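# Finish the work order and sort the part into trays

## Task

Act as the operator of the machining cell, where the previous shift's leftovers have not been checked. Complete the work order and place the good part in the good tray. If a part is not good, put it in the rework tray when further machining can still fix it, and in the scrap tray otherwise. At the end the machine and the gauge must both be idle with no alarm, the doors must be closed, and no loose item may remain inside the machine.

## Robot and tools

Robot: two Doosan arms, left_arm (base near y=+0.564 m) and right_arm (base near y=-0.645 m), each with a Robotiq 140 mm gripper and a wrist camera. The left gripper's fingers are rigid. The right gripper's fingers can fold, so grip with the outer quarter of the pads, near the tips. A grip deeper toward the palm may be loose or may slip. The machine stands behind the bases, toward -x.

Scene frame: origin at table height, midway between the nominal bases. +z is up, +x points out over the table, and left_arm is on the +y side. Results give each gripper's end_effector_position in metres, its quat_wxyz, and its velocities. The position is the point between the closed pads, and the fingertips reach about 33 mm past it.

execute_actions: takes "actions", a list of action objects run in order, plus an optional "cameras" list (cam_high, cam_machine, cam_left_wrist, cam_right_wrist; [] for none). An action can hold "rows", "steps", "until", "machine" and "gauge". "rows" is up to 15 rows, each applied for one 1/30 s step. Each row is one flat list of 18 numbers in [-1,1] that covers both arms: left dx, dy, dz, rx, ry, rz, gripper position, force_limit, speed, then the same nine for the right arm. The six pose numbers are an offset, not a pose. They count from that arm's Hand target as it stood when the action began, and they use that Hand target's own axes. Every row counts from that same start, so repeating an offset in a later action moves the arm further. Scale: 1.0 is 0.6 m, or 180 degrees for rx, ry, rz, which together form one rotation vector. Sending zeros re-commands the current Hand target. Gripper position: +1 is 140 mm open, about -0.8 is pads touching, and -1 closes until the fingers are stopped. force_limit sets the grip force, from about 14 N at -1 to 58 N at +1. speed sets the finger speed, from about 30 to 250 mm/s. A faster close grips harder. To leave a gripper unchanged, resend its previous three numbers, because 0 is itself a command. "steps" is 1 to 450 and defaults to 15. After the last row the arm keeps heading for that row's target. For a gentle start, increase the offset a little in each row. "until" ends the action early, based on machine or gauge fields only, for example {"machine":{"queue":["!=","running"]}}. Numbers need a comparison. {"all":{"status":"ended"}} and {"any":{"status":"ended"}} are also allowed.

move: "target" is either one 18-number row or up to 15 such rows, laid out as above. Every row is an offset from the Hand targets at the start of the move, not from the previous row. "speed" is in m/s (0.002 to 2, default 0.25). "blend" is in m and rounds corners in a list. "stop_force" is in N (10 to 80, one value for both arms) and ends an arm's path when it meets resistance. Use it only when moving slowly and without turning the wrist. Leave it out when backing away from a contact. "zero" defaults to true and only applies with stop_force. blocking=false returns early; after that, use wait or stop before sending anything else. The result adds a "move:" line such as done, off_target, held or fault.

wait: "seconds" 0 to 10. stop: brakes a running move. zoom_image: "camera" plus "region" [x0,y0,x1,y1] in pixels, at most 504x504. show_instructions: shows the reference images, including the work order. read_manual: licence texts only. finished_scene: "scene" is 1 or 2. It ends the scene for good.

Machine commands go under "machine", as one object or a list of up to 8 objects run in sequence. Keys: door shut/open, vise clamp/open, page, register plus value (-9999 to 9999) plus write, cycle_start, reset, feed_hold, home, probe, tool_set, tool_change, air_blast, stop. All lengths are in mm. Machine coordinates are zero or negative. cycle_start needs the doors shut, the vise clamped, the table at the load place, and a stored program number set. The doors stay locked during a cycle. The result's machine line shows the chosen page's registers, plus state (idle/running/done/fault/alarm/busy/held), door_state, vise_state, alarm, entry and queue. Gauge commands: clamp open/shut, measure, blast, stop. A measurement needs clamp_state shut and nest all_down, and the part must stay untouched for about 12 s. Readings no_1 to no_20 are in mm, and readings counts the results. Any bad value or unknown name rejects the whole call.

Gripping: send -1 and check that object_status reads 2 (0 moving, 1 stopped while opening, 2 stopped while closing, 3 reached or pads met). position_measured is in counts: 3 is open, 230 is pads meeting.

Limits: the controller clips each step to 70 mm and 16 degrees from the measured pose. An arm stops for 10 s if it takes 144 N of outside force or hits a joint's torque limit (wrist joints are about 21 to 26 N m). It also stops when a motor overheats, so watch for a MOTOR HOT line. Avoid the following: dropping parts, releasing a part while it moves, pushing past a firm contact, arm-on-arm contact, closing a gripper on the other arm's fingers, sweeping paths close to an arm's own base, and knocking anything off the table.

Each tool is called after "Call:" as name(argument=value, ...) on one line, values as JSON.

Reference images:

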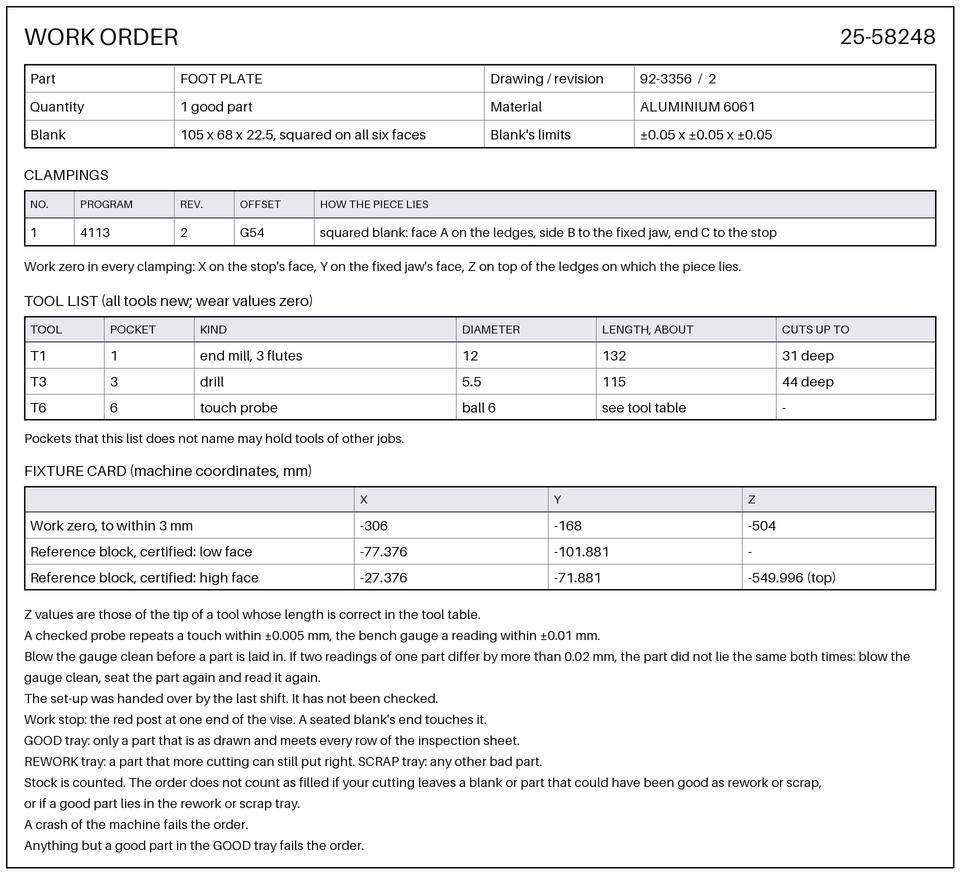

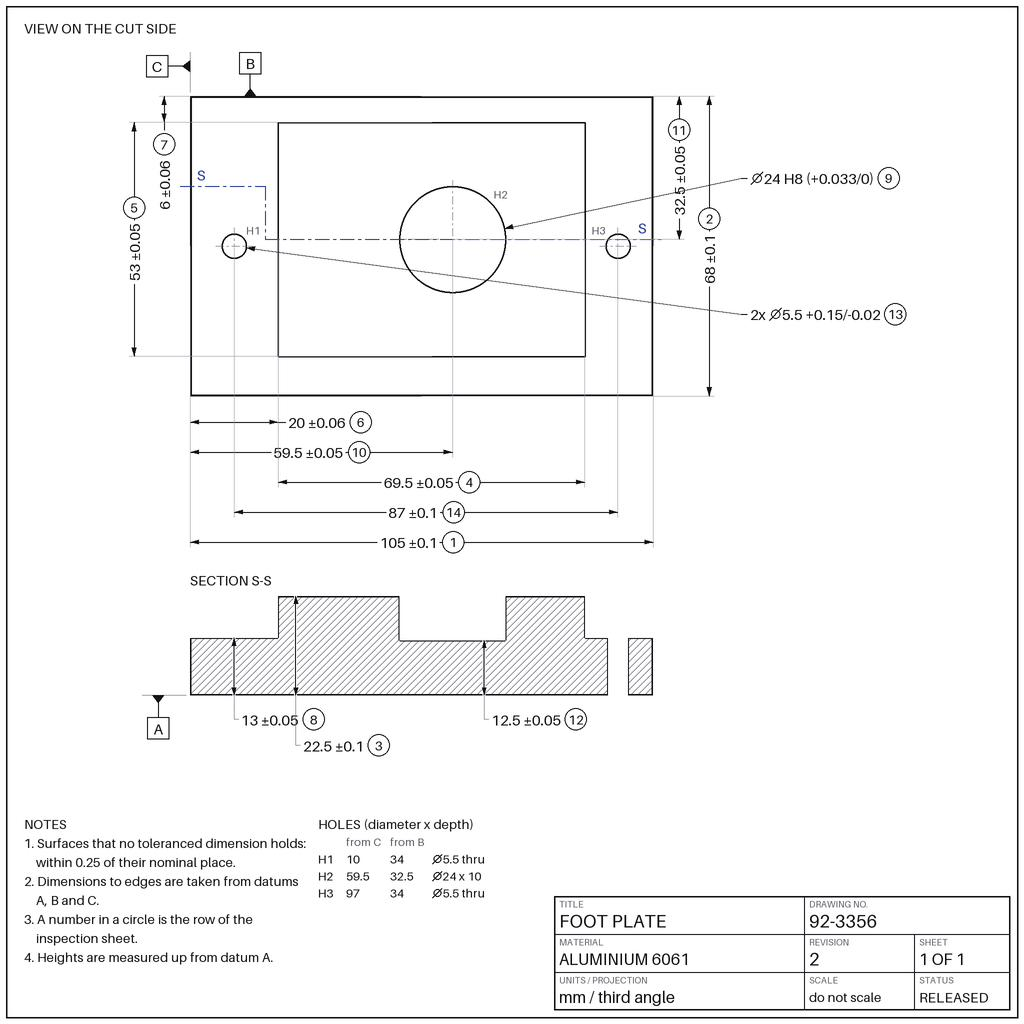

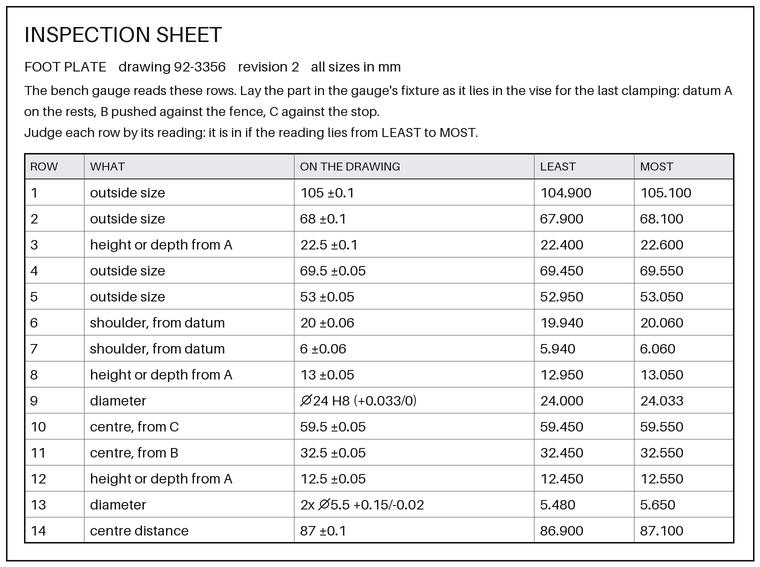

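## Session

Call:
execute_actions(actions=[{"machine":{"page":"tools"},"gauge":{"blast":true},"steps":5}])

Call:
zoom_image(camera="cam_machine", region=[340, 80, 660, 400])

Scene clock: 0.37 s.
left_arm: end_effector_position=(+0.4283, +0.5445, +0.3691) position_measured=3 object_status=3 end_effector_quat_wxyz=(-0.033, +0.999, +0.000, +0.019) | right_arm: end_effector_position=(+0.4877, -0.6070, +0.3692) position_measured=3 object_status=3 end_effector_quat_wxyz=(+0.000, -0.012, +1.000, +0.000)
Joint positions: left_arm=[-0.195 -0.211 1.886 0.073 1.442 1.383] | right_arm=[-3.002 0.193 -1.87 0 -1.464 1.711]
Joint velocities: within noise
Joint torques (N m): left_arm=[-2.93 -15 -41.58 4.3 0.18 -0.65] | right_arm=[1.01 18.48 41.45 -3.64 -0.64 0.14]
External joint torques (N m): left_arm=[2.72 -5.5 -1.49 0.29 -0.32 0.64] | right_arm=[-0.97 3.87 1.23 -0.74 0.59 -0.14]
Flange force (N): left_arm=[-5.7 -8.7 -2.6] | right_arm=[4.3 -2.8 -1.7]
Hand target: left_arm +0.4283, +0.5445, +0.3691; -0.033, +0.999, +0.000, +0.019 | right_arm +0.4877, -0.6070, +0.3692; +0.000, -0.012, +1.000, +0.000
Tool commands: left_gripper/position=+1.0 left_gripper/force_limit=+1.0 left_gripper/speed=+1.0 right_gripper/position=+1.0 right_gripper/force_limit=+1.0 right_gripper/speed=+1.0
machine.tools: t1_length=+131.605 t1_length_wear=+0.000 t1_diameter=+11.988 t1_diameter_wear=+0.000 t1_pocket=+1.000 t2_length=+121.204 t2_length_wear=+0.000 t2_diameter=+4.998 t2_diameter_wear=+0.000 t2_pocket=+2.000 t3_length=+114.592 t3_length_wear=+0.000 t3_diameter=+5.499 t3_diameter_wear=+0.000 t3_pocket=+3.000 t4_length=+139.355 t4_length_wear=+0.000 t4_diameter=+5.994 t4_diameter_wear=+0.000 t4_pocket=+4.000 t5_length=+107.535 t5_length_wear=+0.000 t5_diameter=+4.000 t5_diameter_wear=+0.000 t5_pocket=+5.000 t6_length=+156.825 t6_length_wear=+0.000 t6_diameter=+6.000 t6_diameter_wear=+0.000 t6_pocket=+6.000
machine: state=idle door_state=shut vise_state=closed_empty cycle_status=done cycles_done=0 table_x_mm=0 spindle_rpm=0 page=tools entry=no_entry entries=0 queue=done queue_left=0
gauge: nest=all_up blocks=free clamp_state=open state=busy message=taken readings=0

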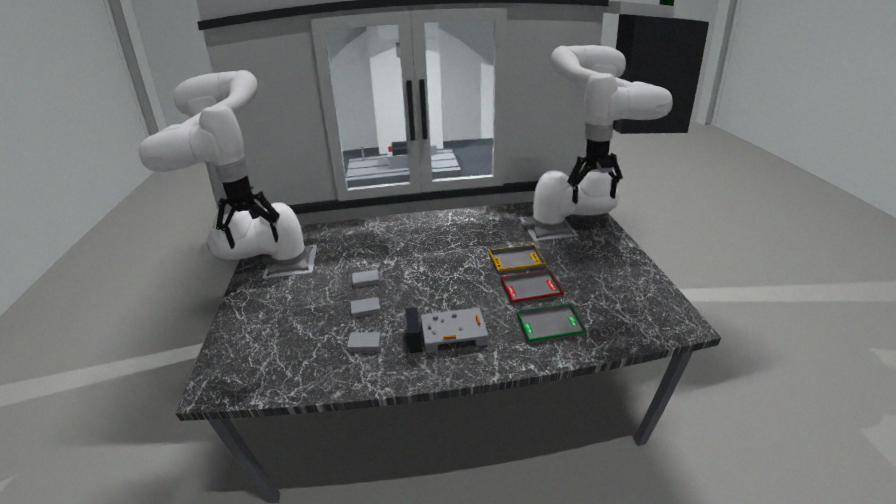

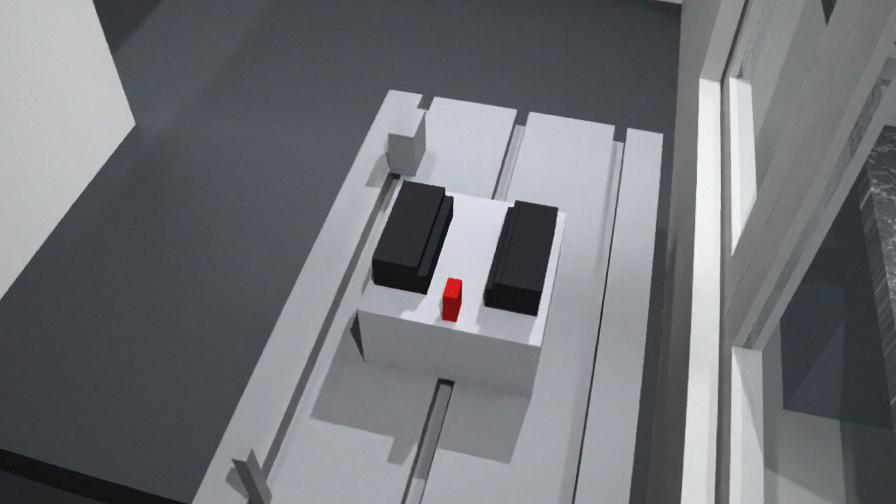

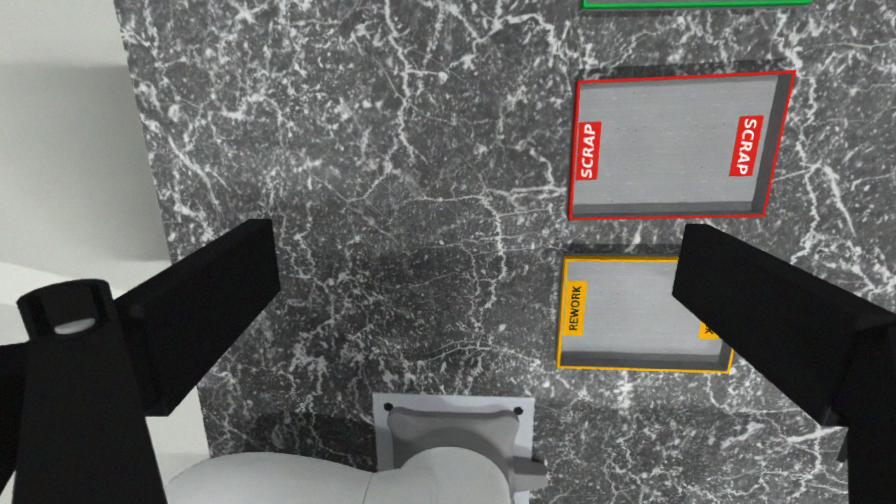

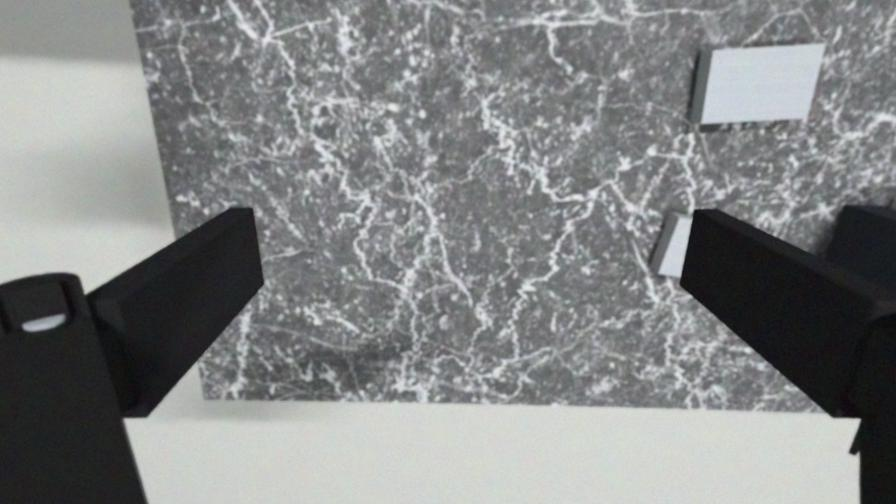

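Scaled by 1.575.

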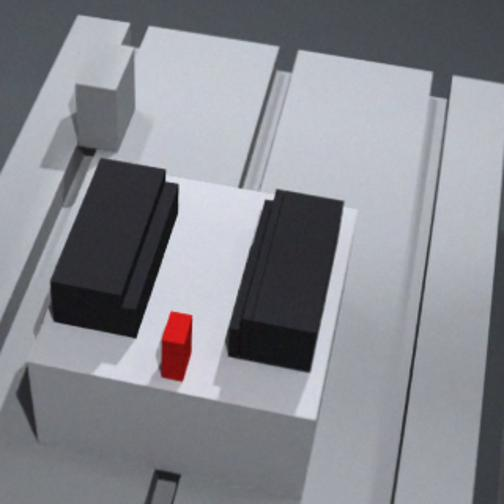

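Call:
execute_actions(actions=[{"machine":{"page":"program"},"steps":5}], cameras=[])

Call:
execute_actions(actions=[{"machine":{"page":"work_offsets"},"steps":5}], cameras=[])

Call:
execute_actions(actions=[{"machine":{"page":"measuring"},"steps":5},{"machine":[{"register":"tool_call","value":6,"write":true},{"tool_change":true},{"register":"probe_x","value":-52.4,"write":true},{"register":"probe_y","value":-86.9,"write":true},{"register":"probe_z","value":-535,"write":true},{"register":"probe_move_z","value":-22,"write":true},{"air_blast":true},{"probe":true}],"steps":450,"until":{"machine":{"queue":["!=","running"]}}},{"steps":450,"until":{"machine":{"queue":["!=","running"]}}},{"steps":450,"until":{"machine":{"queue":["!=","running"]}}}], cameras=["cam_high"])

Call:
zoom_image(camera="cam_high", region=[320, 230, 620, 380])

Scene clock: 14.23 s.
left_arm: end_effector_position=(+0.4283, +0.5445, +0.3691) position_measured=3 object_status=3 end_effector_quat_wxyz=(-0.033, +0.999, +0.000, +0.019) | right_arm: end_effector_position=(+0.4877, -0.6070, +0.3692) position_measured=3 object_status=3 end_effector_quat_wxyz=(+0.000, -0.012, +1.000, +0.000)
Joint positions: left_arm=[-0.195 -0.211 1.886 0.073 1.442 1.383] | right_arm=[-3.002 0.193 -1.87 0 -1.464 1.711]
Joint velocities: within noise
Joint torques (N m): left_arm=[-2.25 -15.38 -41.65 4.29 0.2 -0.72] | right_arm=[0.81 18.27 41.51 -3.65 -0.6 0.18]
External joint torques (N m): left_arm=[2.12 -4.96 -1.16 0.28 -0.32 0.72] | right_arm=[-0.84 4.23 1.32 -0.75 0.55 -0.18]
Flange force (N): left_arm=[-5.5 -7.4 -2.0] | right_arm=[4.8 -2.6 -1.9]
Hand target: left_arm +0.4283, +0.5445, +0.3691; -0.033, +0.999, +0.000, +0.019 | right_arm +0.4877, -0.6070, +0.3692; +0.000, -0.012, +1.000, +0.000
Tool commands: left_gripper/position=+1.0 left_gripper/force_limit=+1.0 left_gripper/speed=+1.0 right_gripper/position=+1.0 right_gripper/force_limit=+1.0 right_gripper/speed=+1.0
machine.program: program=+4113 tool_call=+1 tool_in_spindle=+0 program_revision=+2 program_offset=+54 load_peak=+0 stored1_number=+1869 stored1_revision=+5 stored2_number=+4113 stored2_revision=+2 stored3_number=+6238 stored3_revision=+3 stored4_number=+0 stored4_revision=+0 cycles=+0
machine: state=idle door_state=shut vise_state=closed_empty cycle_status=done cycles_done=0 table_x_mm=0 spindle_rpm=0 page=program entry=no_entry entries=0 queue=done queue_left=0
gauge: nest=all_up blocks=free clamp_state=open message=taken readings=0
No camera images: "cameras" was empty.

Scene clock: 14.60 s.
left_arm: end_effector_position=(+0.4283, +0.5445, +0.3691) position_measured=3 object_status=3 end_effector_quat_wxyz=(-0.033, +0.999, +0.000, +0.019) | right_arm: end_effector_position=(+0.4877, -0.6070, +0.3692) position_measured=3 object_status=3 end_effector_quat_wxyz=(+0.000, -0.012, +1.000, +0.000)
Joint positions: left_arm=[-0.195 -0.211 1.886 0.073 1.442 1.383] | right_arm=[-3.002 0.193 -1.87 0 -1.464 1.711]
Joint velocities: within noise
Joint torques (N m): left_arm=[-2.34 -15.12 -41.57 4.31 0.22 -0.7] | right_arm=[1.06 18.43 41.51 -3.64 -0.64 0.18]
External joint torques (N m): left_arm=[2.24 -5.4 -1.4 0.28 -0.35 0.69] | right_arm=[-1.09 4.07 1.27 -0.75 0.59 -0.18]
Flange force (N): left_arm=[-5.8 -7.7 -2.4] | right_arm=[4.5 -3.2 -1.7]
Hand target: left_arm +0.4283, +0.5445, +0.3691; -0.033, +0.999, +0.000, +0.019 | right_arm +0.4877, -0.6070, +0.3692; +0.000, -0.012, +1.000, +0.000
Tool commands: left_gripper/position=+1.0 left_gripper/force_limit=+1.0 left_gripper/speed=+1.0 right_gripper/position=+1.0 right_gripper/force_limit=+1.0 right_gripper/speed=+1.0
machine.work_offsets: g54_x=-306.508 g54_y=-168.996 g54_z=-502.798 g55_x=+0.000 g55_y=+0.000 g55_z=+0.000 g56_x=+0.000 g56_y=+0.000 g56_z=+0.000
machine: state=idle door_state=shut vise_state=closed_empty cycle_status=done cycles_done=0 table_x_mm=0 spindle_rpm=0 page=work_offsets entry=no_entry entries=0 queue=done queue_left=0
gauge: nest=all_up blocks=free clamp_state=open message=taken readings=0
No camera images: "cameras" was empty.

Scene clock: 32.63 s.
left_arm: end_effector_position=(+0.4283, +0.5445, +0.3691) position_measured=3 object_status=3 end_effector_quat_wxyz=(-0.033, +0.999, +0.000, +0.019) | right_arm: end_effector_position=(+0.4877, -0.6070, +0.3692) position_measured=3 object_status=3 end_effector_quat_wxyz=(+0.000, -0.012, +1.000, +0.000)
Joint positions: left_arm=[-0.195 -0.211 1.886 0.073 1.442 1.383] | right_arm=[-3.002 0.193 -1.87 0 -1.464 1.711]
Joint velocities: within noise
Joint torques (N m): left_arm=[-2.18 -15.44 -41.68 4.3 0.25 -0.74] | right_arm=[1.09 18.57 41.57 -3.65 -0.65 0.18]
External joint torques (N m): left_arm=[2.04 -4.99 -1.28 0.29 -0.38 0.74] | right_arm=[-1.03 3.61 1.19 -0.74 0.6 -0.18]
External joint torques at the end of the 1st action: left_arm=[2.17 -5 -1.45 0.19 -0.36 0.74] | right_arm=[-0.91 3.39 1.34 -0.74 0.57 -0.2]
External joint torques at the end of the 2nd action: left_arm=[1.98 -5.4 -1.64 0.25 -0.32 0.73] | right_arm=[-0.72 3.45 1.19 -0.75 0.58 -0.16]
External joint torques at the end of the 3rd action: left_arm=[2.07 -5.16 -1.38 0.26 -0.31 0.74] | right_arm=[-0.8 3.78 1.05 -0.74 0.59 -0.18]
Flange force (N): left_arm=[-5.4 -7.3 -2.1] | right_arm=[3.9 -3.0 -1.5]
Flange force at the end of the 1st action (N): left_arm=[-5.1 -7.6 -2.4] | right_arm=[3.4 -2.7 -1.8]
Flange force at the end of the 2nd action (N): left_arm=[-5.6 -7.2 -2.9] | right_arm=[3.7 -2.2 -1.5]
Flange force at the end of the 3rd action (N): left_arm=[-5.5 -7.4 -2.4] | right_arm=[4.4 -2.5 -1.3]
Hand target: left_arm +0.4283, +0.5445, +0.3691; -0.033, +0.999, +0.000, +0.019 | right_arm +0.4877, -0.6070, +0.3692; +0.000, -0.012, +1.000, +0.000
Tool commands: left_gripper/position=+1.0 left_gripper/force_limit=+1.0 left_gripper/speed=+1.0 right_gripper/position=+1.0 right_gripper/force_limit=+1.0 right_gripper/speed=+1.0
machine.measuring: probe_x=-52.400 probe_y=-86.900 probe_z=-535.000 probe_move_x=+0.000 probe_move_y=+0.000 probe_move_z=-22.000 probe_radius=+2.990 probe_off_x=+0.000 probe_off_y=+0.000 setter_z=-520.000 probe_touched=+1 probe_found_x=-52.400 probe_found_y=-86.900 probe_found_z=-549.998 set_length=+0.000 set_diameter=+0.000
machine: state=idle door_state=shut vise_state=closed_empty cycle_status=done cycles_done=0 table_x_mm=0 spindle_rpm=0 page=measuring entries=8 queue=done queue_left=0
gauge: nest=all_up blocks=free clamp_state=open message=taken readings=0
Images, in order (width x height): cam_high 896x504.

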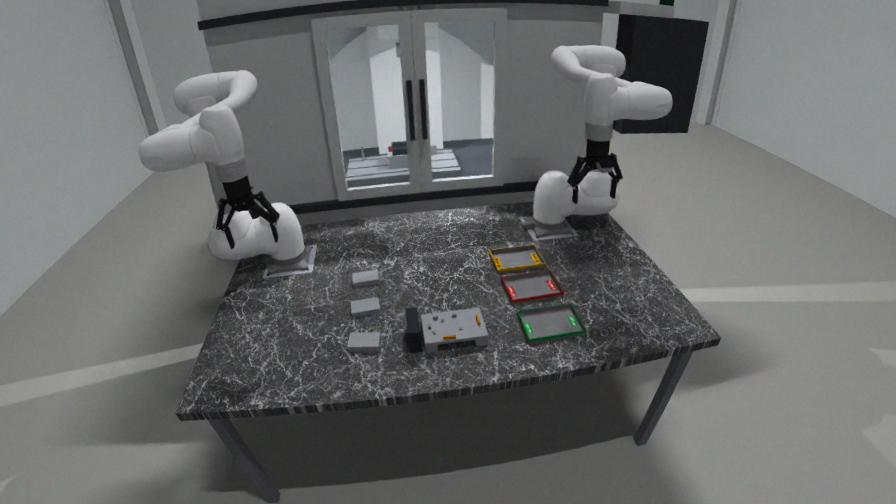

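Scaled by 1.680.

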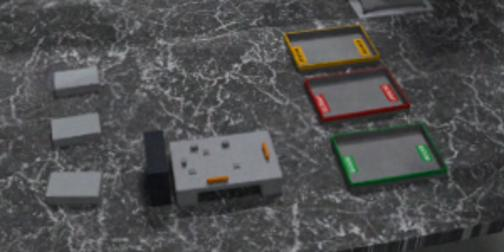

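Call:
execute_actions(actions=[{"machine":[{"page":"measuring","register":"probe_move_z","value":0,"write":true},{"register":"probe_x","value":-92,"write":true},{"register":"probe_z","value":-557,"write":true},{"register":"probe_move_x","value":22,"write":true},{"probe":true}],"steps":450,"until":{"machine":{"queue":["!=","running"]}}},{"machine":[{"register":"probe_x","value":-12,"write":true},{"register":"probe_move_x","value":-22,"write":true},{"probe":true}],"steps":450,"until":{"machine":{"queue":["!=","running"]}}},{"machine":[{"register":"probe_move_x","value":0,"write":true},{"register":"probe_x","value":-52.4,"write":true},{"register":"probe_y","value":-116,"write":true},{"register":"probe_move_y","value":22,"write":true},{"probe":true}],"steps":450,"until":{"machine":{"queue":["!=","running"]}}}], cameras=[])

Scene clock: 100.87 s.
left_arm: end_effector_position=(+0.4283, +0.5445, +0.3691) position_measured=3 object_status=3 end_effector_quat_wxyz=(-0.033, +0.999, +0.000, +0.019) | right_arm: end_effector_position=(+0.4877, -0.6070, +0.3692) position_measured=3 object_status=3 end_effector_quat_wxyz=(+0.000, -0.012, +1.000, +0.000)
Joint positions: left_arm=[-0.195 -0.211 1.886 0.073 1.442 1.383] | right_arm=[-3.002 0.193 -1.87 0 -1.464 1.711]
Joint velocities: within noise
Joint torques (N m): left_arm=[-2.34 -15.73 -41.45 4.36 0.22 -0.72] | right_arm=[0.96 18.45 41.62 -3.65 -0.64 0.2]
External joint torques (N m): left_arm=[2.23 -4.71 -1.52 0.23 -0.35 0.72] | right_arm=[-0.88 3.69 0.98 -0.73 0.59 -0.2]
External joint torques at the end of the 1st action: left_arm=[2.11 -5.12 -1.05 0.26 -0.36 0.69] | right_arm=[-0.94 3.31 1.16 -0.69 0.59 -0.21]
External joint torques at the end of the 2nd action: left_arm=[2.23 -5.14 -1.37 0.22 -0.36 0.71] | right_arm=[-0.95 3.32 1.27 -0.76 0.62 -0.18]
Flange force (N): left_arm=[-4.5 -7.6 -2.5] | right_arm=[4.4 -2.7 -1.2]
Flange force at the end of the 1st action (N): left_arm=[-5.9 -7.3 -1.8] | right_arm=[3.5 -2.8 -1.4]
Flange force at the end of the 2nd action (N): left_arm=[-5.4 -7.7 -2.3] | right_arm=[3.3 -2.8 -1.6]
Hand target: left_arm +0.4283, +0.5445, +0.3691; -0.033, +0.999, +0.000, +0.019 | right_arm +0.4877, -0.6070, +0.3692; +0.000, -0.012, +1.000, +0.000
Tool commands: left_gripper/position=+1.0 left_gripper/force_limit=+1.0 left_gripper/speed=+1.0 right_gripper/position=+1.0 right_gripper/force_limit=+1.0 right_gripper/speed=+1.0
machine.measuring: probe_x=-52.400 probe_y=-116.000 probe_z=-557.000 probe_move_x=+0.000 probe_move_y=+22.000 probe_move_z=+0.000 probe_radius=+2.990 probe_off_x=+0.000 probe_off_y=+0.000 setter_z=-520.000 probe_touched=+1 probe_found_x=-52.400 probe_found_y=-101.881 probe_found_z=-557.000 set_length=+0.000 set_diameter=+0.000
machine: state=idle door_state=shut vise_state=closed_empty cycle_status=done cycles_done=0 table_x_mm=0 spindle_rpm=0 page=measuring entries=21 queue=done queue_left=0
gauge: nest=all_up blocks=free clamp_state=open message=taken readings=0
No camera images: "cameras" was empty.

Call:
execute_actions(actions=[{"machine":[{"register":"probe_y","value":-57,"write":true},{"register":"probe_move_y","value":-22,"write":true},{"probe":true}],"steps":450,"until":{"machine":{"queue":["!=","running"]}}}], cameras=[])

Call:
execute_actions(actions=[{"machine":[{"register":"probe_move_y","value":0,"write":true},{"register":"probe_y","value":-86.9,"write":true},{"register":"probe_x","value":-92,"write":true},{"register":"probe_move_x","value":22,"write":true},{"probe":true}],"steps":450,"until":{"machine":{"queue":["!=","running"]}}}], cameras=[])

Call:
execute_actions(actions=[{"machine":[{"register":"probe_x","value":-12,"write":true},{"register":"probe_move_x","value":-22,"write":true},{"probe":true}],"steps":450,"until":{"machine":{"queue":["!=","running"]}}}])

Scene clock: 118.00 s.
left_arm: end_effector_position=(+0.4283, +0.5445, +0.3691) position_measured=3 object_status=3 end_effector_quat_wxyz=(-0.033, +0.999, +0.000, +0.019) | right_arm: end_effector_position=(+0.4877, -0.6070, +0.3692) position_measured=3 object_status=3 end_effector_quat_wxyz=(+0.000, -0.012, +1.000, +0.000)
Joint positions: left_arm=[-0.195 -0.211 1.886 0.073 1.442 1.383] | right_arm=[-3.002 0.193 -1.87 0 -1.464 1.711]
Joint velocities: within noise
Joint torques (N m): left_arm=[-2.37 -15.06 -41.46 4.32 0.18 -0.72] | right_arm=[1.04 18.37 41.41 -3.64 -0.65 0.2]
External joint torques (N m): left_arm=[2.25 -5.42 -1.45 0.26 -0.31 0.72] | right_arm=[-0.94 3.31 1.12 -0.73 0.61 -0.2]
Flange force (N): left_arm=[-5.8 -7.8 -2.6] | right_arm=[3.5 -2.8 -1.3]
Hand target: left_arm +0.4283, +0.5445, +0.3691; -0.033, +0.999, +0.000, +0.019 | right_arm +0.4877, -0.6070, +0.3692; +0.000, -0.012, +1.000, +0.000
Tool commands: left_gripper/position=+1.0 left_gripper/force_limit=+1.0 left_gripper/speed=+1.0 right_gripper/position=+1.0 right_gripper/force_limit=+1.0 right_gripper/speed=+1.0
machine.measuring: probe_x=-52.400 probe_y=-57.000 probe_z=-557.000 probe_move_x=+0.000 probe_move_y=-22.000 probe_move_z=+0.000 probe_radius=+2.990 probe_off_x=+0.000 probe_off_y=+0.000 setter_z=-520.000 probe_touched=+1 probe_found_x=-52.400 probe_found_y=-71.880 probe_found_z=-557.000 set_length=+0.000 set_diameter=+0.000
machine: state=idle door_state=shut vise_state=closed_empty cycle_status=done cycles_done=0 table_x_mm=0 spindle_rpm=0 page=measuring entries=24 queue=done queue_left=0
gauge: nest=all_up blocks=free clamp_state=open message=taken readings=0
No camera images: "cameras" was empty.

Scene clock: 127.30 s.
left_arm: end_effector_position=(+0.4283, +0.5445, +0.3691) position_measured=3 object_status=3 end_effector_quat_wxyz=(-0.033, +0.999, +0.000, +0.019) | right_arm: end_effector_position=(+0.4877, -0.6070, +0.3692) position_measured=3 object_status=3 end_effector_quat_wxyz=(+0.000, -0.012, +1.000, +0.000)
Joint positions: left_arm=[-0.195 -0.211 1.886 0.073 1.442 1.383] | right_arm=[-3.002 0.193 -1.87 0 -1.464 1.711]
Joint velocities: within noise
Joint torques (N m): left_arm=[-2.14 -15.18 -41.55 4.33 0.25 -0.74] | right_arm=[0.97 18.65 41.45 -3.66 -0.64 0.16]
External joint torques (N m): left_arm=[2.02 -5.18 -1.37 0.26 -0.38 0.74] | right_arm=[-0.95 3.86 1.36 -0.73 0.59 -0.16]
Flange force (N): left_arm=[-5.6 -7.3 -2.3] | right_arm=[4.1 -2.8 -1.9]
Hand target: left_arm +0.4283, +0.5445, +0.3691; -0.033, +0.999, +0.000, +0.019 | right_arm +0.4877, -0.6070, +0.3692; +0.000, -0.012, +1.000, +0.000
Tool commands: left_gripper/position=+1.0 left_gripper/force_limit=+1.0 left_gripper/speed=+1.0 right_gripper/position=+1.0 right_gripper/force_limit=+1.0 right_gripper/speed=+1.0
machine.measuring: probe_x=-92.000 probe_y=-86.900 probe_z=-557.000 probe_move_x=+22.000 probe_move_y=+0.000 probe_move_z=+0.000 probe_radius=+2.990 probe_off_x=+0.000 probe_off_y=+0.000 setter_z=-520.000 probe_touched=+1 probe_found_x=-77.377 probe_found_y=-86.900 probe_found_z=-557.000 set_length=+0.000 set_diameter=+0.000
machine: state=idle door_state=shut vise_state=closed_empty cycle_status=done cycles_done=0 table_x_mm=0 spindle_rpm=0 page=measuring entries=29 queue=done queue_left=0
gauge: nest=all_up blocks=free clamp_state=open message=taken readings=0
No camera images: "cameras" was empty.

Scene clock: 136.63 s.
left_arm: end_effector_position=(+0.4283, +0.5445, +0.3691) position_measured=3 object_status=3 end_effector_quat_wxyz=(-0.033, +0.999, +0.000, +0.019) | right_arm: end_effector_position=(+0.4877, -0.6070, +0.3692) position_measured=3 object_status=3 end_effector_quat_wxyz=(+0.000, -0.012, +1.000, +0.000)
Joint positions: left_arm=[-0.195 -0.211 1.886 0.073 1.442 1.383] | right_arm=[-3.002 0.193 -1.87 0 -1.464 1.711]
Joint velocities: within noise
Joint torques (N m): left_arm=[-1.95 -15.02 -41.79 4.26 0.12 -0.75] | right_arm=[1.06 18.28 41.45 -3.63 -0.67 0.13]
External joint torques (N m): left_arm=[1.75 -5.36 -1.11 0.32 -0.24 0.75] | right_arm=[-1.04 3.84 1.16 -0.75 0.62 -0.13]
Flange force (N): left_arm=[-6.4 -6.7 -2.2] | right_arm=[4.3 -2.9 -1.5]
Hand target: left_arm +0.4283, +0.5445, +0.3691; -0.033, +0.999, +0.000, +0.019 | right_arm +0.4877, -0.6070, +0.3692; +0.000, -0.012, +1.000, +0.000
Tool commands: left_gripper/position=+1.0 left_gripper/force_limit=+1.0 left_gripper/speed=+1.0 right_gripper/position=+1.0 right_gripper/force_limit=+1.0 right_gripper/speed=+1.0
machine.measuring: probe_x=-12.000 probe_y=-86.900 probe_z=-557.000 probe_move_x=-22.000 probe_move_y=+0.000 probe_move_z=+0.000 probe_radius=+2.990 probe_off_x=+0.000 probe_off_y=+0.000 setter_z=-520.000 probe_touched=+1 probe_found_x=-27.376 probe_found_y=-86.900 probe_found_z=-557.000 set_length=+0.000 set_diameter=+0.000
machine: state=idle door_state=shut vise_state=closed_empty cycle_status=done cycles_done=0 table_x_mm=0 spindle_rpm=0 page=measuring entries=32 queue=done queue_left=0
gauge: nest=all_up blocks=free clamp_state=open message=taken readings=0

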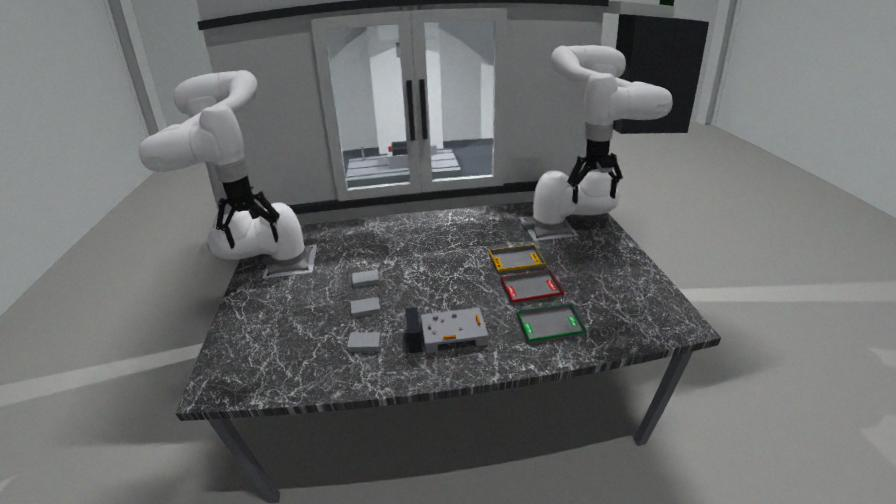

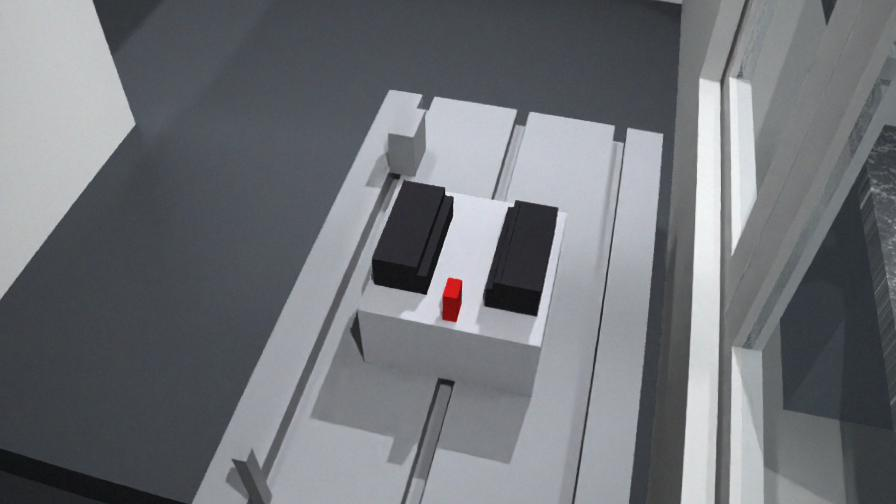

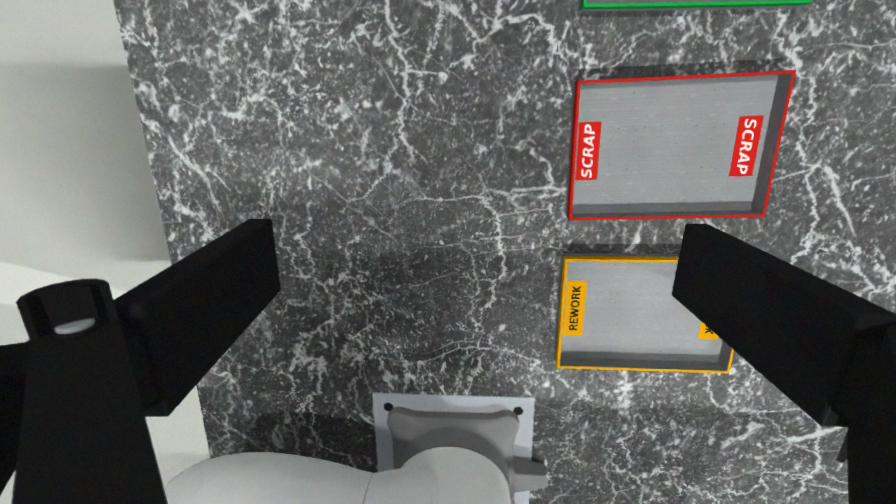

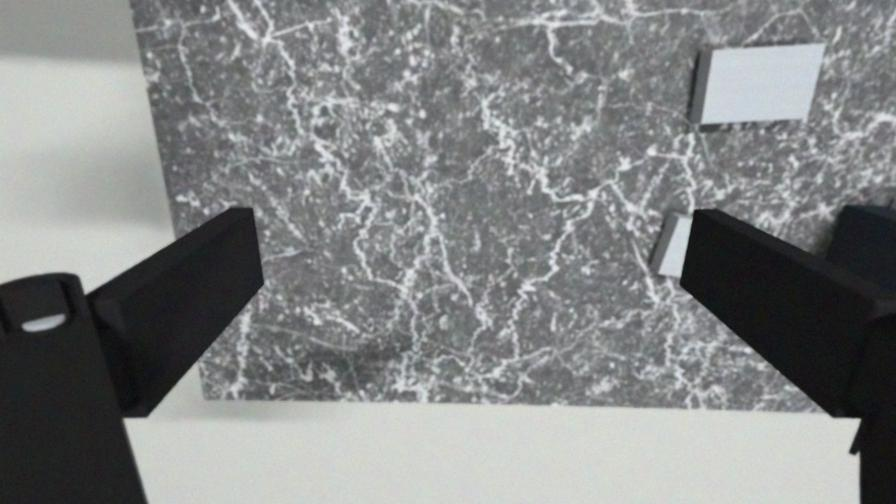

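Call:
zoom_image(camera="cam_machine", region=[340, 80, 600, 400])

Scaled by 1.575.

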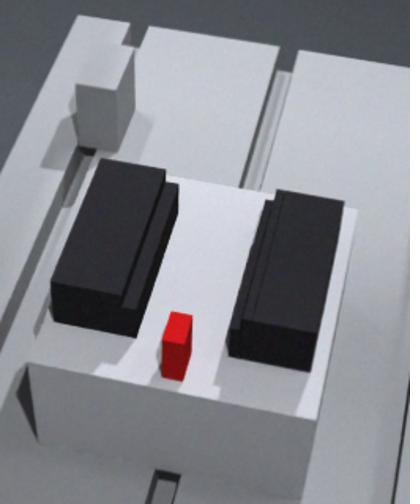

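Call:
execute_actions(actions=[{"machine":[{"air_blast":true},{"register":"probe_move_x","value":0,"write":true},{"register":"probe_x","value":-262,"write":true},{"register":"probe_y","value":-185,"write":true},{"register":"probe_z","value":-498,"write":true},{"register":"probe_move_y","value":25,"write":true},{"probe":true}],"steps":450,"until":{"machine":{"queue":["!=","running"]}}},{"steps":300,"until":{"machine":{"queue":["!=","running"]}}}], cameras=["cam_machine"])

Scene clock: 158.57 s.
left_arm: end_effector_position=(+0.4283, +0.5445, +0.3691) position_measured=3 object_status=3 end_effector_quat_wxyz=(-0.033, +0.999, +0.000, +0.019) | right_arm: end_effector_position=(+0.4877, -0.6070, +0.3692) position_measured=3 object_status=3 end_effector_quat_wxyz=(+0.000, -0.012, +1.000, +0.000)
Joint positions: left_arm=[-0.195 -0.211 1.886 0.073 1.442 1.383] | right_arm=[-3.002 0.193 -1.87 0 -1.464 1.711]
Joint velocities: within noise
Joint torques (N m): left_arm=[-2.26 -15.59 -41.51 4.33 0.25 -0.78] | right_arm=[1.01 18.74 41.43 -3.6 -0.62 0.14]
External joint torques (N m): left_arm=[2.33 -4.81 -1.34 0.26 -0.38 0.77] | right_arm=[-0.92 3.21 1.28 -0.78 0.58 -0.14]
External joint torques at the end of the 1st action: left_arm=[2.01 -5.18 -1.82 0.3 -0.27 0.74] | right_arm=[-1.1 3.63 1.23 -0.73 0.59 -0.18]
Flange force (N): left_arm=[-4.9 -8.0 -2.1] | right_arm=[3.2 -2.6 -1.6]
Flange force at the end of the 1st action (N): left_arm=[-5.0 -7.2 -3.3] | right_arm=[3.8 -3.2 -1.6]
Hand target: left_arm +0.4283, +0.5445, +0.3691; -0.033, +0.999, +0.000, +0.019 | right_arm +0.4877, -0.6070, +0.3692; +0.000, -0.012, +1.000, +0.000
Tool commands: left_gripper/position=+1.0 left_gripper/force_limit=+1.0 left_gripper/speed=+1.0 right_gripper/position=+1.0 right_gripper/force_limit=+1.0 right_gripper/speed=+1.0
machine.measuring: probe_x=-262.000 probe_y=-185.000 probe_z=-498.000 probe_move_x=+0.000 probe_move_y=+25.000 probe_move_z=+0.000 probe_radius=+2.990 probe_off_x=+0.000 probe_off_y=+0.000 setter_z=-520.000 probe_touched=+1 probe_found_x=-262.000 probe_found_y=-168.999 probe_found_z=-498.000 set_length=+0.000 set_diameter=+0.000
machine: state=idle door_state=shut vise_state=closed_empty cycle_status=done cycles_done=0 table_x_mm=0 spindle_rpm=0 page=measuring entries=39 queue=done queue_left=0
gauge: nest=all_up blocks=free clamp_state=open message=taken readings=0
Images, in order (width x height): cam_machine 896x504.

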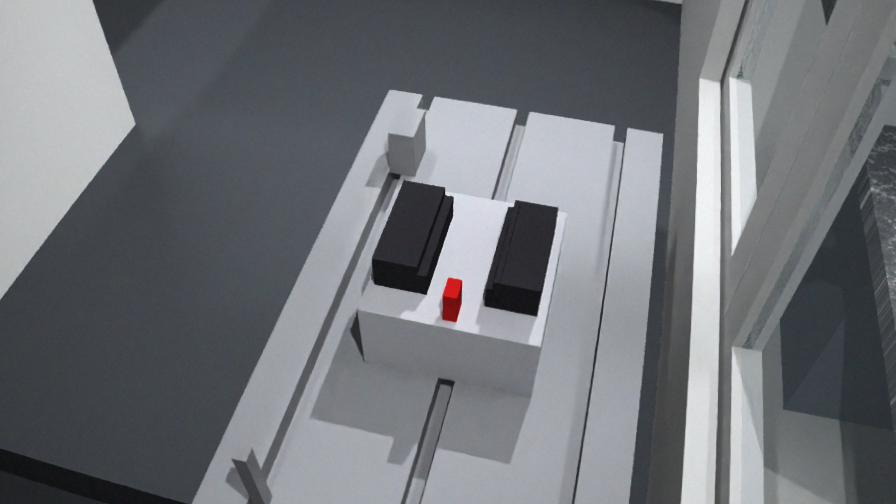

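Call:
execute_actions(actions=[{"machine":[{"register":"probe_move_y","value":0,"write":true},{"register":"probe_y","value":-173,"write":true},{"register":"probe_z","value":-495,"write":true},{"register":"probe_move_z","value":-15,"write":true},{"probe":true}],"steps":450,"until":{"machine":{"queue":["!=","running"]}}}], cameras=[])

Call:
execute_actions(actions=[{"machine":[{"register":"probe_move_z","value":0,"write":true},{"register":"probe_y","value":-197,"write":true},{"register":"probe_x","value":-281,"write":true},{"register":"probe_z","value":-499,"write":true},{"register":"probe_move_x","value":-35,"write":true},{"probe":true}],"steps":450,"until":{"machine":{"queue":["!=","running"]}}}], cameras=[])

Call:
execute_actions(actions=[{"machine":[{"register":"probe_move_x","value":0,"write":true},{"register":"tool_call","value":1,"write":true},{"tool_change":true},{"tool_set":true}],"steps":450,"until":{"machine":{"queue":["!=","running"]}}},{"steps":450,"until":{"machine":{"queue":["!=","running"]}}}], cameras=[])

Call:
execute_actions(actions=[{"machine":[{"register":"tool_call","value":3,"write":true},{"tool_change":true},{"tool_set":true}],"steps":450,"until":{"machine":{"queue":["!=","running"]}}},{"steps":450,"until":{"machine":{"queue":["!=","running"]}}}], cameras=[])

Scene clock: 175.97 s.
left_arm: end_effector_position=(+0.4283, +0.5445, +0.3691) position_measured=3 object_status=3 end_effector_quat_wxyz=(-0.033, +0.999, +0.000, +0.019) | right_arm: end_effector_position=(+0.4877, -0.6070, +0.3692) position_measured=3 object_status=3 end_effector_quat_wxyz=(+0.000, -0.012, +1.000, +0.000)
Joint positions: left_arm=[-0.195 -0.211 1.886 0.073 1.442 1.383] | right_arm=[-3.002 0.193 -1.87 0 -1.464 1.711]
Joint velocities: within noise
Joint torques (N m): left_arm=[-2.09 -15.64 -41.44 4.29 0.16 -0.73] | right_arm=[1.12 18.76 41.46 -3.63 -0.61 0.18]
External joint torques (N m): left_arm=[1.96 -4.74 -1.37 0.29 -0.29 0.73] | right_arm=[-1.03 3.04 1.08 -0.74 0.57 -0.18]
Flange force (N): left_arm=[-4.9 -7.0 -2.4] | right_arm=[3.1 -3.0 -1.3]
Hand target: left_arm +0.4283, +0.5445, +0.3691; -0.033, +0.999, +0.000, +0.019 | right_arm +0.4877, -0.6070, +0.3692; +0.000, -0.012, +1.000, +0.000
Tool commands: left_gripper/position=+1.0 left_gripper/force_limit=+1.0 left_gripper/speed=+1.0 right_gripper/position=+1.0 right_gripper/force_limit=+1.0 right_gripper/speed=+1.0
machine.measuring: probe_x=-262.000 probe_y=-173.000 probe_z=-495.000 probe_move_x=+0.000 probe_move_y=+0.000 probe_move_z=-15.000 probe_radius=+2.990 probe_off_x=+0.000 probe_off_y=+0.000 setter_z=-520.000 probe_touched=+1 probe_found_x=-262.000 probe_found_y=-173.000 probe_found_z=-502.800 set_length=+0.000 set_diameter=+0.000
machine: state=idle door_state=shut vise_state=closed_empty cycle_status=done cycles_done=0 table_x_mm=0 spindle_rpm=0 page=measuring entries=44 queue=done queue_left=0
gauge: nest=all_up blocks=free clamp_state=open message=taken readings=0
No camera images: "cameras" was empty.

Scene clock: 186.67 s.
left_arm: end_effector_position=(+0.4283, +0.5445, +0.3691) position_measured=3 object_status=3 end_effector_quat_wxyz=(-0.033, +0.999, +0.000, +0.019) | right_arm: end_effector_position=(+0.4877, -0.6070, +0.3692) position_measured=3 object_status=3 end_effector_quat_wxyz=(+0.000, -0.012, +1.000, +0.000)
Joint positions: left_arm=[-0.195 -0.211 1.886 0.073 1.442 1.383] | right_arm=[-3.002 0.193 -1.87 0 -1.464 1.711]
Joint velocities: within noise
Joint torques (N m): left_arm=[-2.38 -15.38 -41.61 4.29 0.19 -0.76] | right_arm=[0.97 18.38 41.5 -3.65 -0.65 0.19]
External joint torques (N m): left_arm=[2.21 -4.94 -1.26 0.29 -0.32 0.76] | right_arm=[-0.95 3.94 1.14 -0.73 0.59 -0.19]
Flange force (N): left_arm=[-5.3 -7.7 -2.2] | right_arm=[4.5 -2.9 -1.5]
Hand target: left_arm +0.4283, +0.5445, +0.3691; -0.033, +0.999, +0.000, +0.019 | right_arm +0.4877, -0.6070, +0.3692; +0.000, -0.012, +1.000, +0.000
Tool commands: left_gripper/position=+1.0 left_gripper/force_limit=+1.0 left_gripper/speed=+1.0 right_gripper/position=+1.0 right_gripper/force_limit=+1.0 right_gripper/speed=+1.0
machine.measuring: probe_x=-281.000 probe_y=-197.000 probe_z=-499.000 probe_move_x=-35.000 probe_move_y=+0.000 probe_move_z=+0.000 probe_radius=+2.990 probe_off_x=+0.000 probe_off_y=+0.000 setter_z=-520.000 probe_touched=+1 probe_found_x=-306.499 probe_found_y=-197.000 probe_found_z=-499.000 set_length=+0.000 set_diameter=+0.000
machine: state=idle door_state=shut vise_state=closed_empty cycle_status=done cycles_done=0 table_x_mm=0 spindle_rpm=0 page=measuring entries=50 queue=done queue_left=0
gauge: nest=all_up blocks=free clamp_state=open message=taken readings=0
No camera images: "cameras" was empty.

Scene clock: 211.50 s.
left_arm: end_effector_position=(+0.4283, +0.5445, +0.3691) position_measured=3 object_status=3 end_effector_quat_wxyz=(-0.033, +0.999, +0.000, +0.019) | right_arm: end_effector_position=(+0.4877, -0.6070, +0.3692) position_measured=3 object_status=3 end_effector_quat_wxyz=(+0.000, -0.012, +1.000, +0.000)
Joint positions: left_arm=[-0.195 -0.211 1.886 0.073 1.442 1.383] | right_arm=[-3.002 0.193 -1.87 0 -1.464 1.711]
Joint velocities: within noise
Joint torques (N m): left_arm=[-2.33 -14.97 -41.56 4.3 0.19 -0.75] | right_arm=[0.85 18.28 41.44 -3.63 -0.64 0.18]
External joint torques (N m): left_arm=[2.15 -5.35 -1.34 0.28 -0.32 0.74] | right_arm=[-0.82 3.81 1.11 -0.74 0.58 -0.18]
External joint torques at the end of the 1st action: left_arm=[1.96 -4.68 -1.47 0.36 -0.35 0.72] | right_arm=[-0.91 4.27 1.12 -0.75 0.59 -0.15]
Flange force (N): left_arm=[-5.9 -7.6 -2.4] | right_arm=[4.4 -2.5 -1.5]
Flange force at the end of the 1st action (N): left_arm=[-4.6 -7.0 -2.4] | right_arm=[5.1 -2.7 -1.5]
Hand target: left_arm +0.4283, +0.5445, +0.3691; -0.033, +0.999, +0.000, +0.019 | right_arm +0.4877, -0.6070, +0.3692; +0.000, -0.012, +1.000, +0.000
Tool commands: left_gripper/position=+1.0 left_gripper/force_limit=+1.0 left_gripper/speed=+1.0 right_gripper/position=+1.0 right_gripper/force_limit=+1.0 right_gripper/speed=+1.0
machine.measuring: probe_x=-281.000 probe_y=-197.000 probe_z=-499.000 probe_move_x=+0.000 probe_move_y=+0.000 probe_move_z=+0.000 probe_radius=+2.990 probe_off_x=+0.000 probe_off_y=+0.000 setter_z=-520.000 probe_touched=+1 probe_found_x=-306.499 probe_found_y=-197.000 probe_found_z=-499.000 set_length=+131.605 set_diameter=+11.994
machine: state=idle door_state=shut vise_state=closed_empty cycle_status=done cycles_done=0 table_x_mm=0 spindle_rpm=0 page=measuring entries=54 queue=done queue_left=0
gauge: nest=all_up blocks=free clamp_state=open message=taken readings=0
No camera images: "cameras" was empty.

Scene clock: 237.07 s.
left_arm: end_effector_position=(+0.4283, +0.5445, +0.3691) position_measured=3 object_status=3 end_effector_quat_wxyz=(-0.033, +0.999, +0.000, +0.019) | right_arm: end_effector_position=(+0.4877, -0.6070, +0.3692) position_measured=3 object_status=3 end_effector_quat_wxyz=(+0.000, -0.012, +1.000, +0.000)
Joint positions: left_arm=[-0.195 -0.211 1.886 0.073 1.442 1.383] | right_arm=[-3.002 0.193 -1.87 0 -1.464 1.711]
Joint velocities: within noise
Joint torques (N m): left_arm=[-1.35 -15.03 -41.48 4.32 0.18 -0.78] | right_arm=[1.27 18.31 41.49 -3.66 -0.62 0.19]
External joint torques (N m): left_arm=[1.22 -5.52 -1.59 0.28 -0.31 0.77] | right_arm=[-1.21 3.49 1.07 -0.72 0.58 -0.19]
External joint torques at the end of the 1st action: left_arm=[2.35 -4.94 -1.39 0.26 -0.35 0.78] | right_arm=[-1.06 3.91 1.29 -0.77 0.61 -0.22]
Flange force (N): left_arm=[-6.2 -5.5 -3.0] | right_arm=[3.8 -3.4 -1.3]
Flange force at the end of the 1st action (N): left_arm=[-5.0 -8.1 -2.3] | right_arm=[4.2 -3.2 -1.7]
Hand target: left_arm +0.4283, +0.5445, +0.3691; -0.033, +0.999, +0.000, +0.019 | right_arm +0.4877, -0.6070, +0.3692; +0.000, -0.012, +1.000, +0.000
Tool commands: left_gripper/position=+1.0 left_gripper/force_limit=+1.0 left_gripper/speed=+1.0 right_gripper/position=+1.0 right_gripper/force_limit=+1.0 right_gripper/speed=+1.0
machine.measuring: probe_x=-281.000 probe_y=-197.000 probe_z=-499.000 probe_move_x=+0.000 probe_move_y=+0.000 probe_move_z=+0.000 probe_radius=+2.990 probe_off_x=+0.000 probe_off_y=+0.000 setter_z=-520.000 probe_touched=+1 probe_found_x=-306.499 probe_found_y=-197.000 probe_found_z=-499.000 set_length=+114.595 set_diameter=+5.500
machine: state=idle door_state=shut vise_state=closed_empty cycle_status=done cycles_done=0 table_x_mm=0 spindle_rpm=0 page=measuring entries=57 queue=done queue_left=0
gauge: nest=all_up blocks=free clamp_state=open message=taken readings=0
No camera images: "cameras" was empty.

Call:
execute_actions(actions=[{"machine":[{"register":"g54_x","value":-306.502,"write":true},{"register":"tool_call","value":6,"write":true},{"tool_change":true},{"door":"open"},{"vise":"open"}],"steps":1}], cameras=[])

Call:
move(target=[-0.1325,0.693,-0.051,-0.026,0.007,0.5,1,1,1, 0,0,0,0,0,0,1,1,1], speed=0.35, cameras=[])

Scene clock: 260.93 s.
left_arm: end_effector_position=(+0.4283, +0.5445, +0.3691) position_measured=3 object_status=3 end_effector_quat_wxyz=(-0.033, +0.999, +0.000, +0.019) | right_arm: end_effector_position=(+0.4877, -0.6070, +0.3692) position_measured=3 object_status=3 end_effector_quat_wxyz=(+0.000, -0.012, +1.000, +0.000)
Joint positions: left_arm=[-0.195 -0.211 1.886 0.073 1.442 1.383] | right_arm=[-3.002 0.193 -1.87 0 -1.464 1.711]
Joint velocities: within noise
Joint torques (N m): left_arm=[-2.42 -15.23 -41.53 4.32 0.23 -0.69] | right_arm=[0.8 18.53 41.44 -3.59 -0.62 0.15]
External joint torques (N m): left_arm=[2.31 -5.16 -1.38 0.27 -0.36 0.69] | right_arm=[-0.72 3.53 1.25 -0.79 0.58 -0.15]
Flange force (N): left_arm=[-5.4 -7.8 -2.3] | right_arm=[3.8 -2.2 -1.6]
Hand target: left_arm +0.4283, +0.5445, +0.3691; -0.033, +0.999, +0.000, +0.019 | right_arm +0.4877, -0.6070, +0.3692; +0.000, -0.012, +1.000, +0.000
Tool commands: left_gripper/position=+1.0 left_gripper/force_limit=+1.0 left_gripper/speed=+1.0 right_gripper/position=+1.0 right_gripper/force_limit=+1.0 right_gripper/speed=+1.0
machine.measuring: probe_x=-281.000 probe_y=-197.000 probe_z=-499.000 probe_move_x=+0.000 probe_move_y=+0.000 probe_move_z=+0.000 probe_radius=+2.990 probe_off_x=+0.000 probe_off_y=+0.000 setter_z=-520.000 probe_touched=+1 probe_found_x=-306.499 probe_found_y=-197.000 probe_found_z=-499.000 set_length=+114.595 set_diameter=+5.500
machine: state=idle door_state=shut vise_state=closed_empty cycle_status=done cycles_done=0 table_x_mm=0 spindle_rpm=0 page=measuring entries=59 queue=running queue_left=3
gauge: nest=all_up blocks=free clamp_state=open message=taken readings=0
No camera images: "cameras" was empty.

Scene clock: 263.67 s.
left_arm: end_effector_position=(+0.3485, +0.1277, +0.3689) position_measured=3 object_status=3 end_effector_quat_wxyz=(+0.000, +0.707, -0.707, +0.000) | right_arm: end_effector_position=(+0.4877, -0.6070, +0.3692) position_measured=3 object_status=3 end_effector_quat_wxyz=(+0.000, -0.012, +1.000, +0.000)
Joint positions: left_arm=[-0.961 0.015 1.683 0 1.444 2.197] | right_arm=[-3.002 0.193 -1.87 0 -1.464 1.711]
Joint velocities: within noise
Joint torques (N m): left_arm=[-1.94 -37.98 -41.12 4.03 0.24 -0.75] | right_arm=[1.1 18.37 41.47 -3.65 -0.62 0.17]
External joint torques (N m): left_arm=[1.7 -6.04 -1.49 0.3 -0.28 0.75] | right_arm=[-1.01 3.73 1.15 -0.73 0.57 -0.17]
Flange force (N): left_arm=[-8.2 1.1 -3.1] | right_arm=[4.2 -3.0 -1.5]
Hand target: left_arm +0.3485, +0.1277, +0.3688; +0.000, +0.707, -0.707, -0.001 | right_arm +0.4877, -0.6070, +0.3692; +0.000, -0.012, +1.000, +0.000
Off the commanded pose: left_arm 0.000 m, 0 deg | right_arm 0.000 m, 0 deg.
machine.measuring: probe_x=-281.000 probe_y=-197.000 probe_z=-499.000 probe_move_x=+0.000 probe_move_y=+0.000 probe_move_z=+0.000 probe_radius=+2.990 probe_off_x=+0.000 probe_off_y=+0.000 setter_z=-520.000 probe_touched=+1 probe_found_x=-306.499 probe_found_y=-197.000 probe_found_z=-499.000 set_length=+114.595 set_diameter=+5.500
machine: state=busy door_state=shut vise_state=closed_empty cycle_status=done cycles_done=0 table_x_mm=0 spindle_rpm=0 page=measuring entries=60 queue=running queue_left=2
gauge: nest=all_up blocks=free clamp_state=open message=taken readings=0
move: done
No camera images: "cameras" was empty.


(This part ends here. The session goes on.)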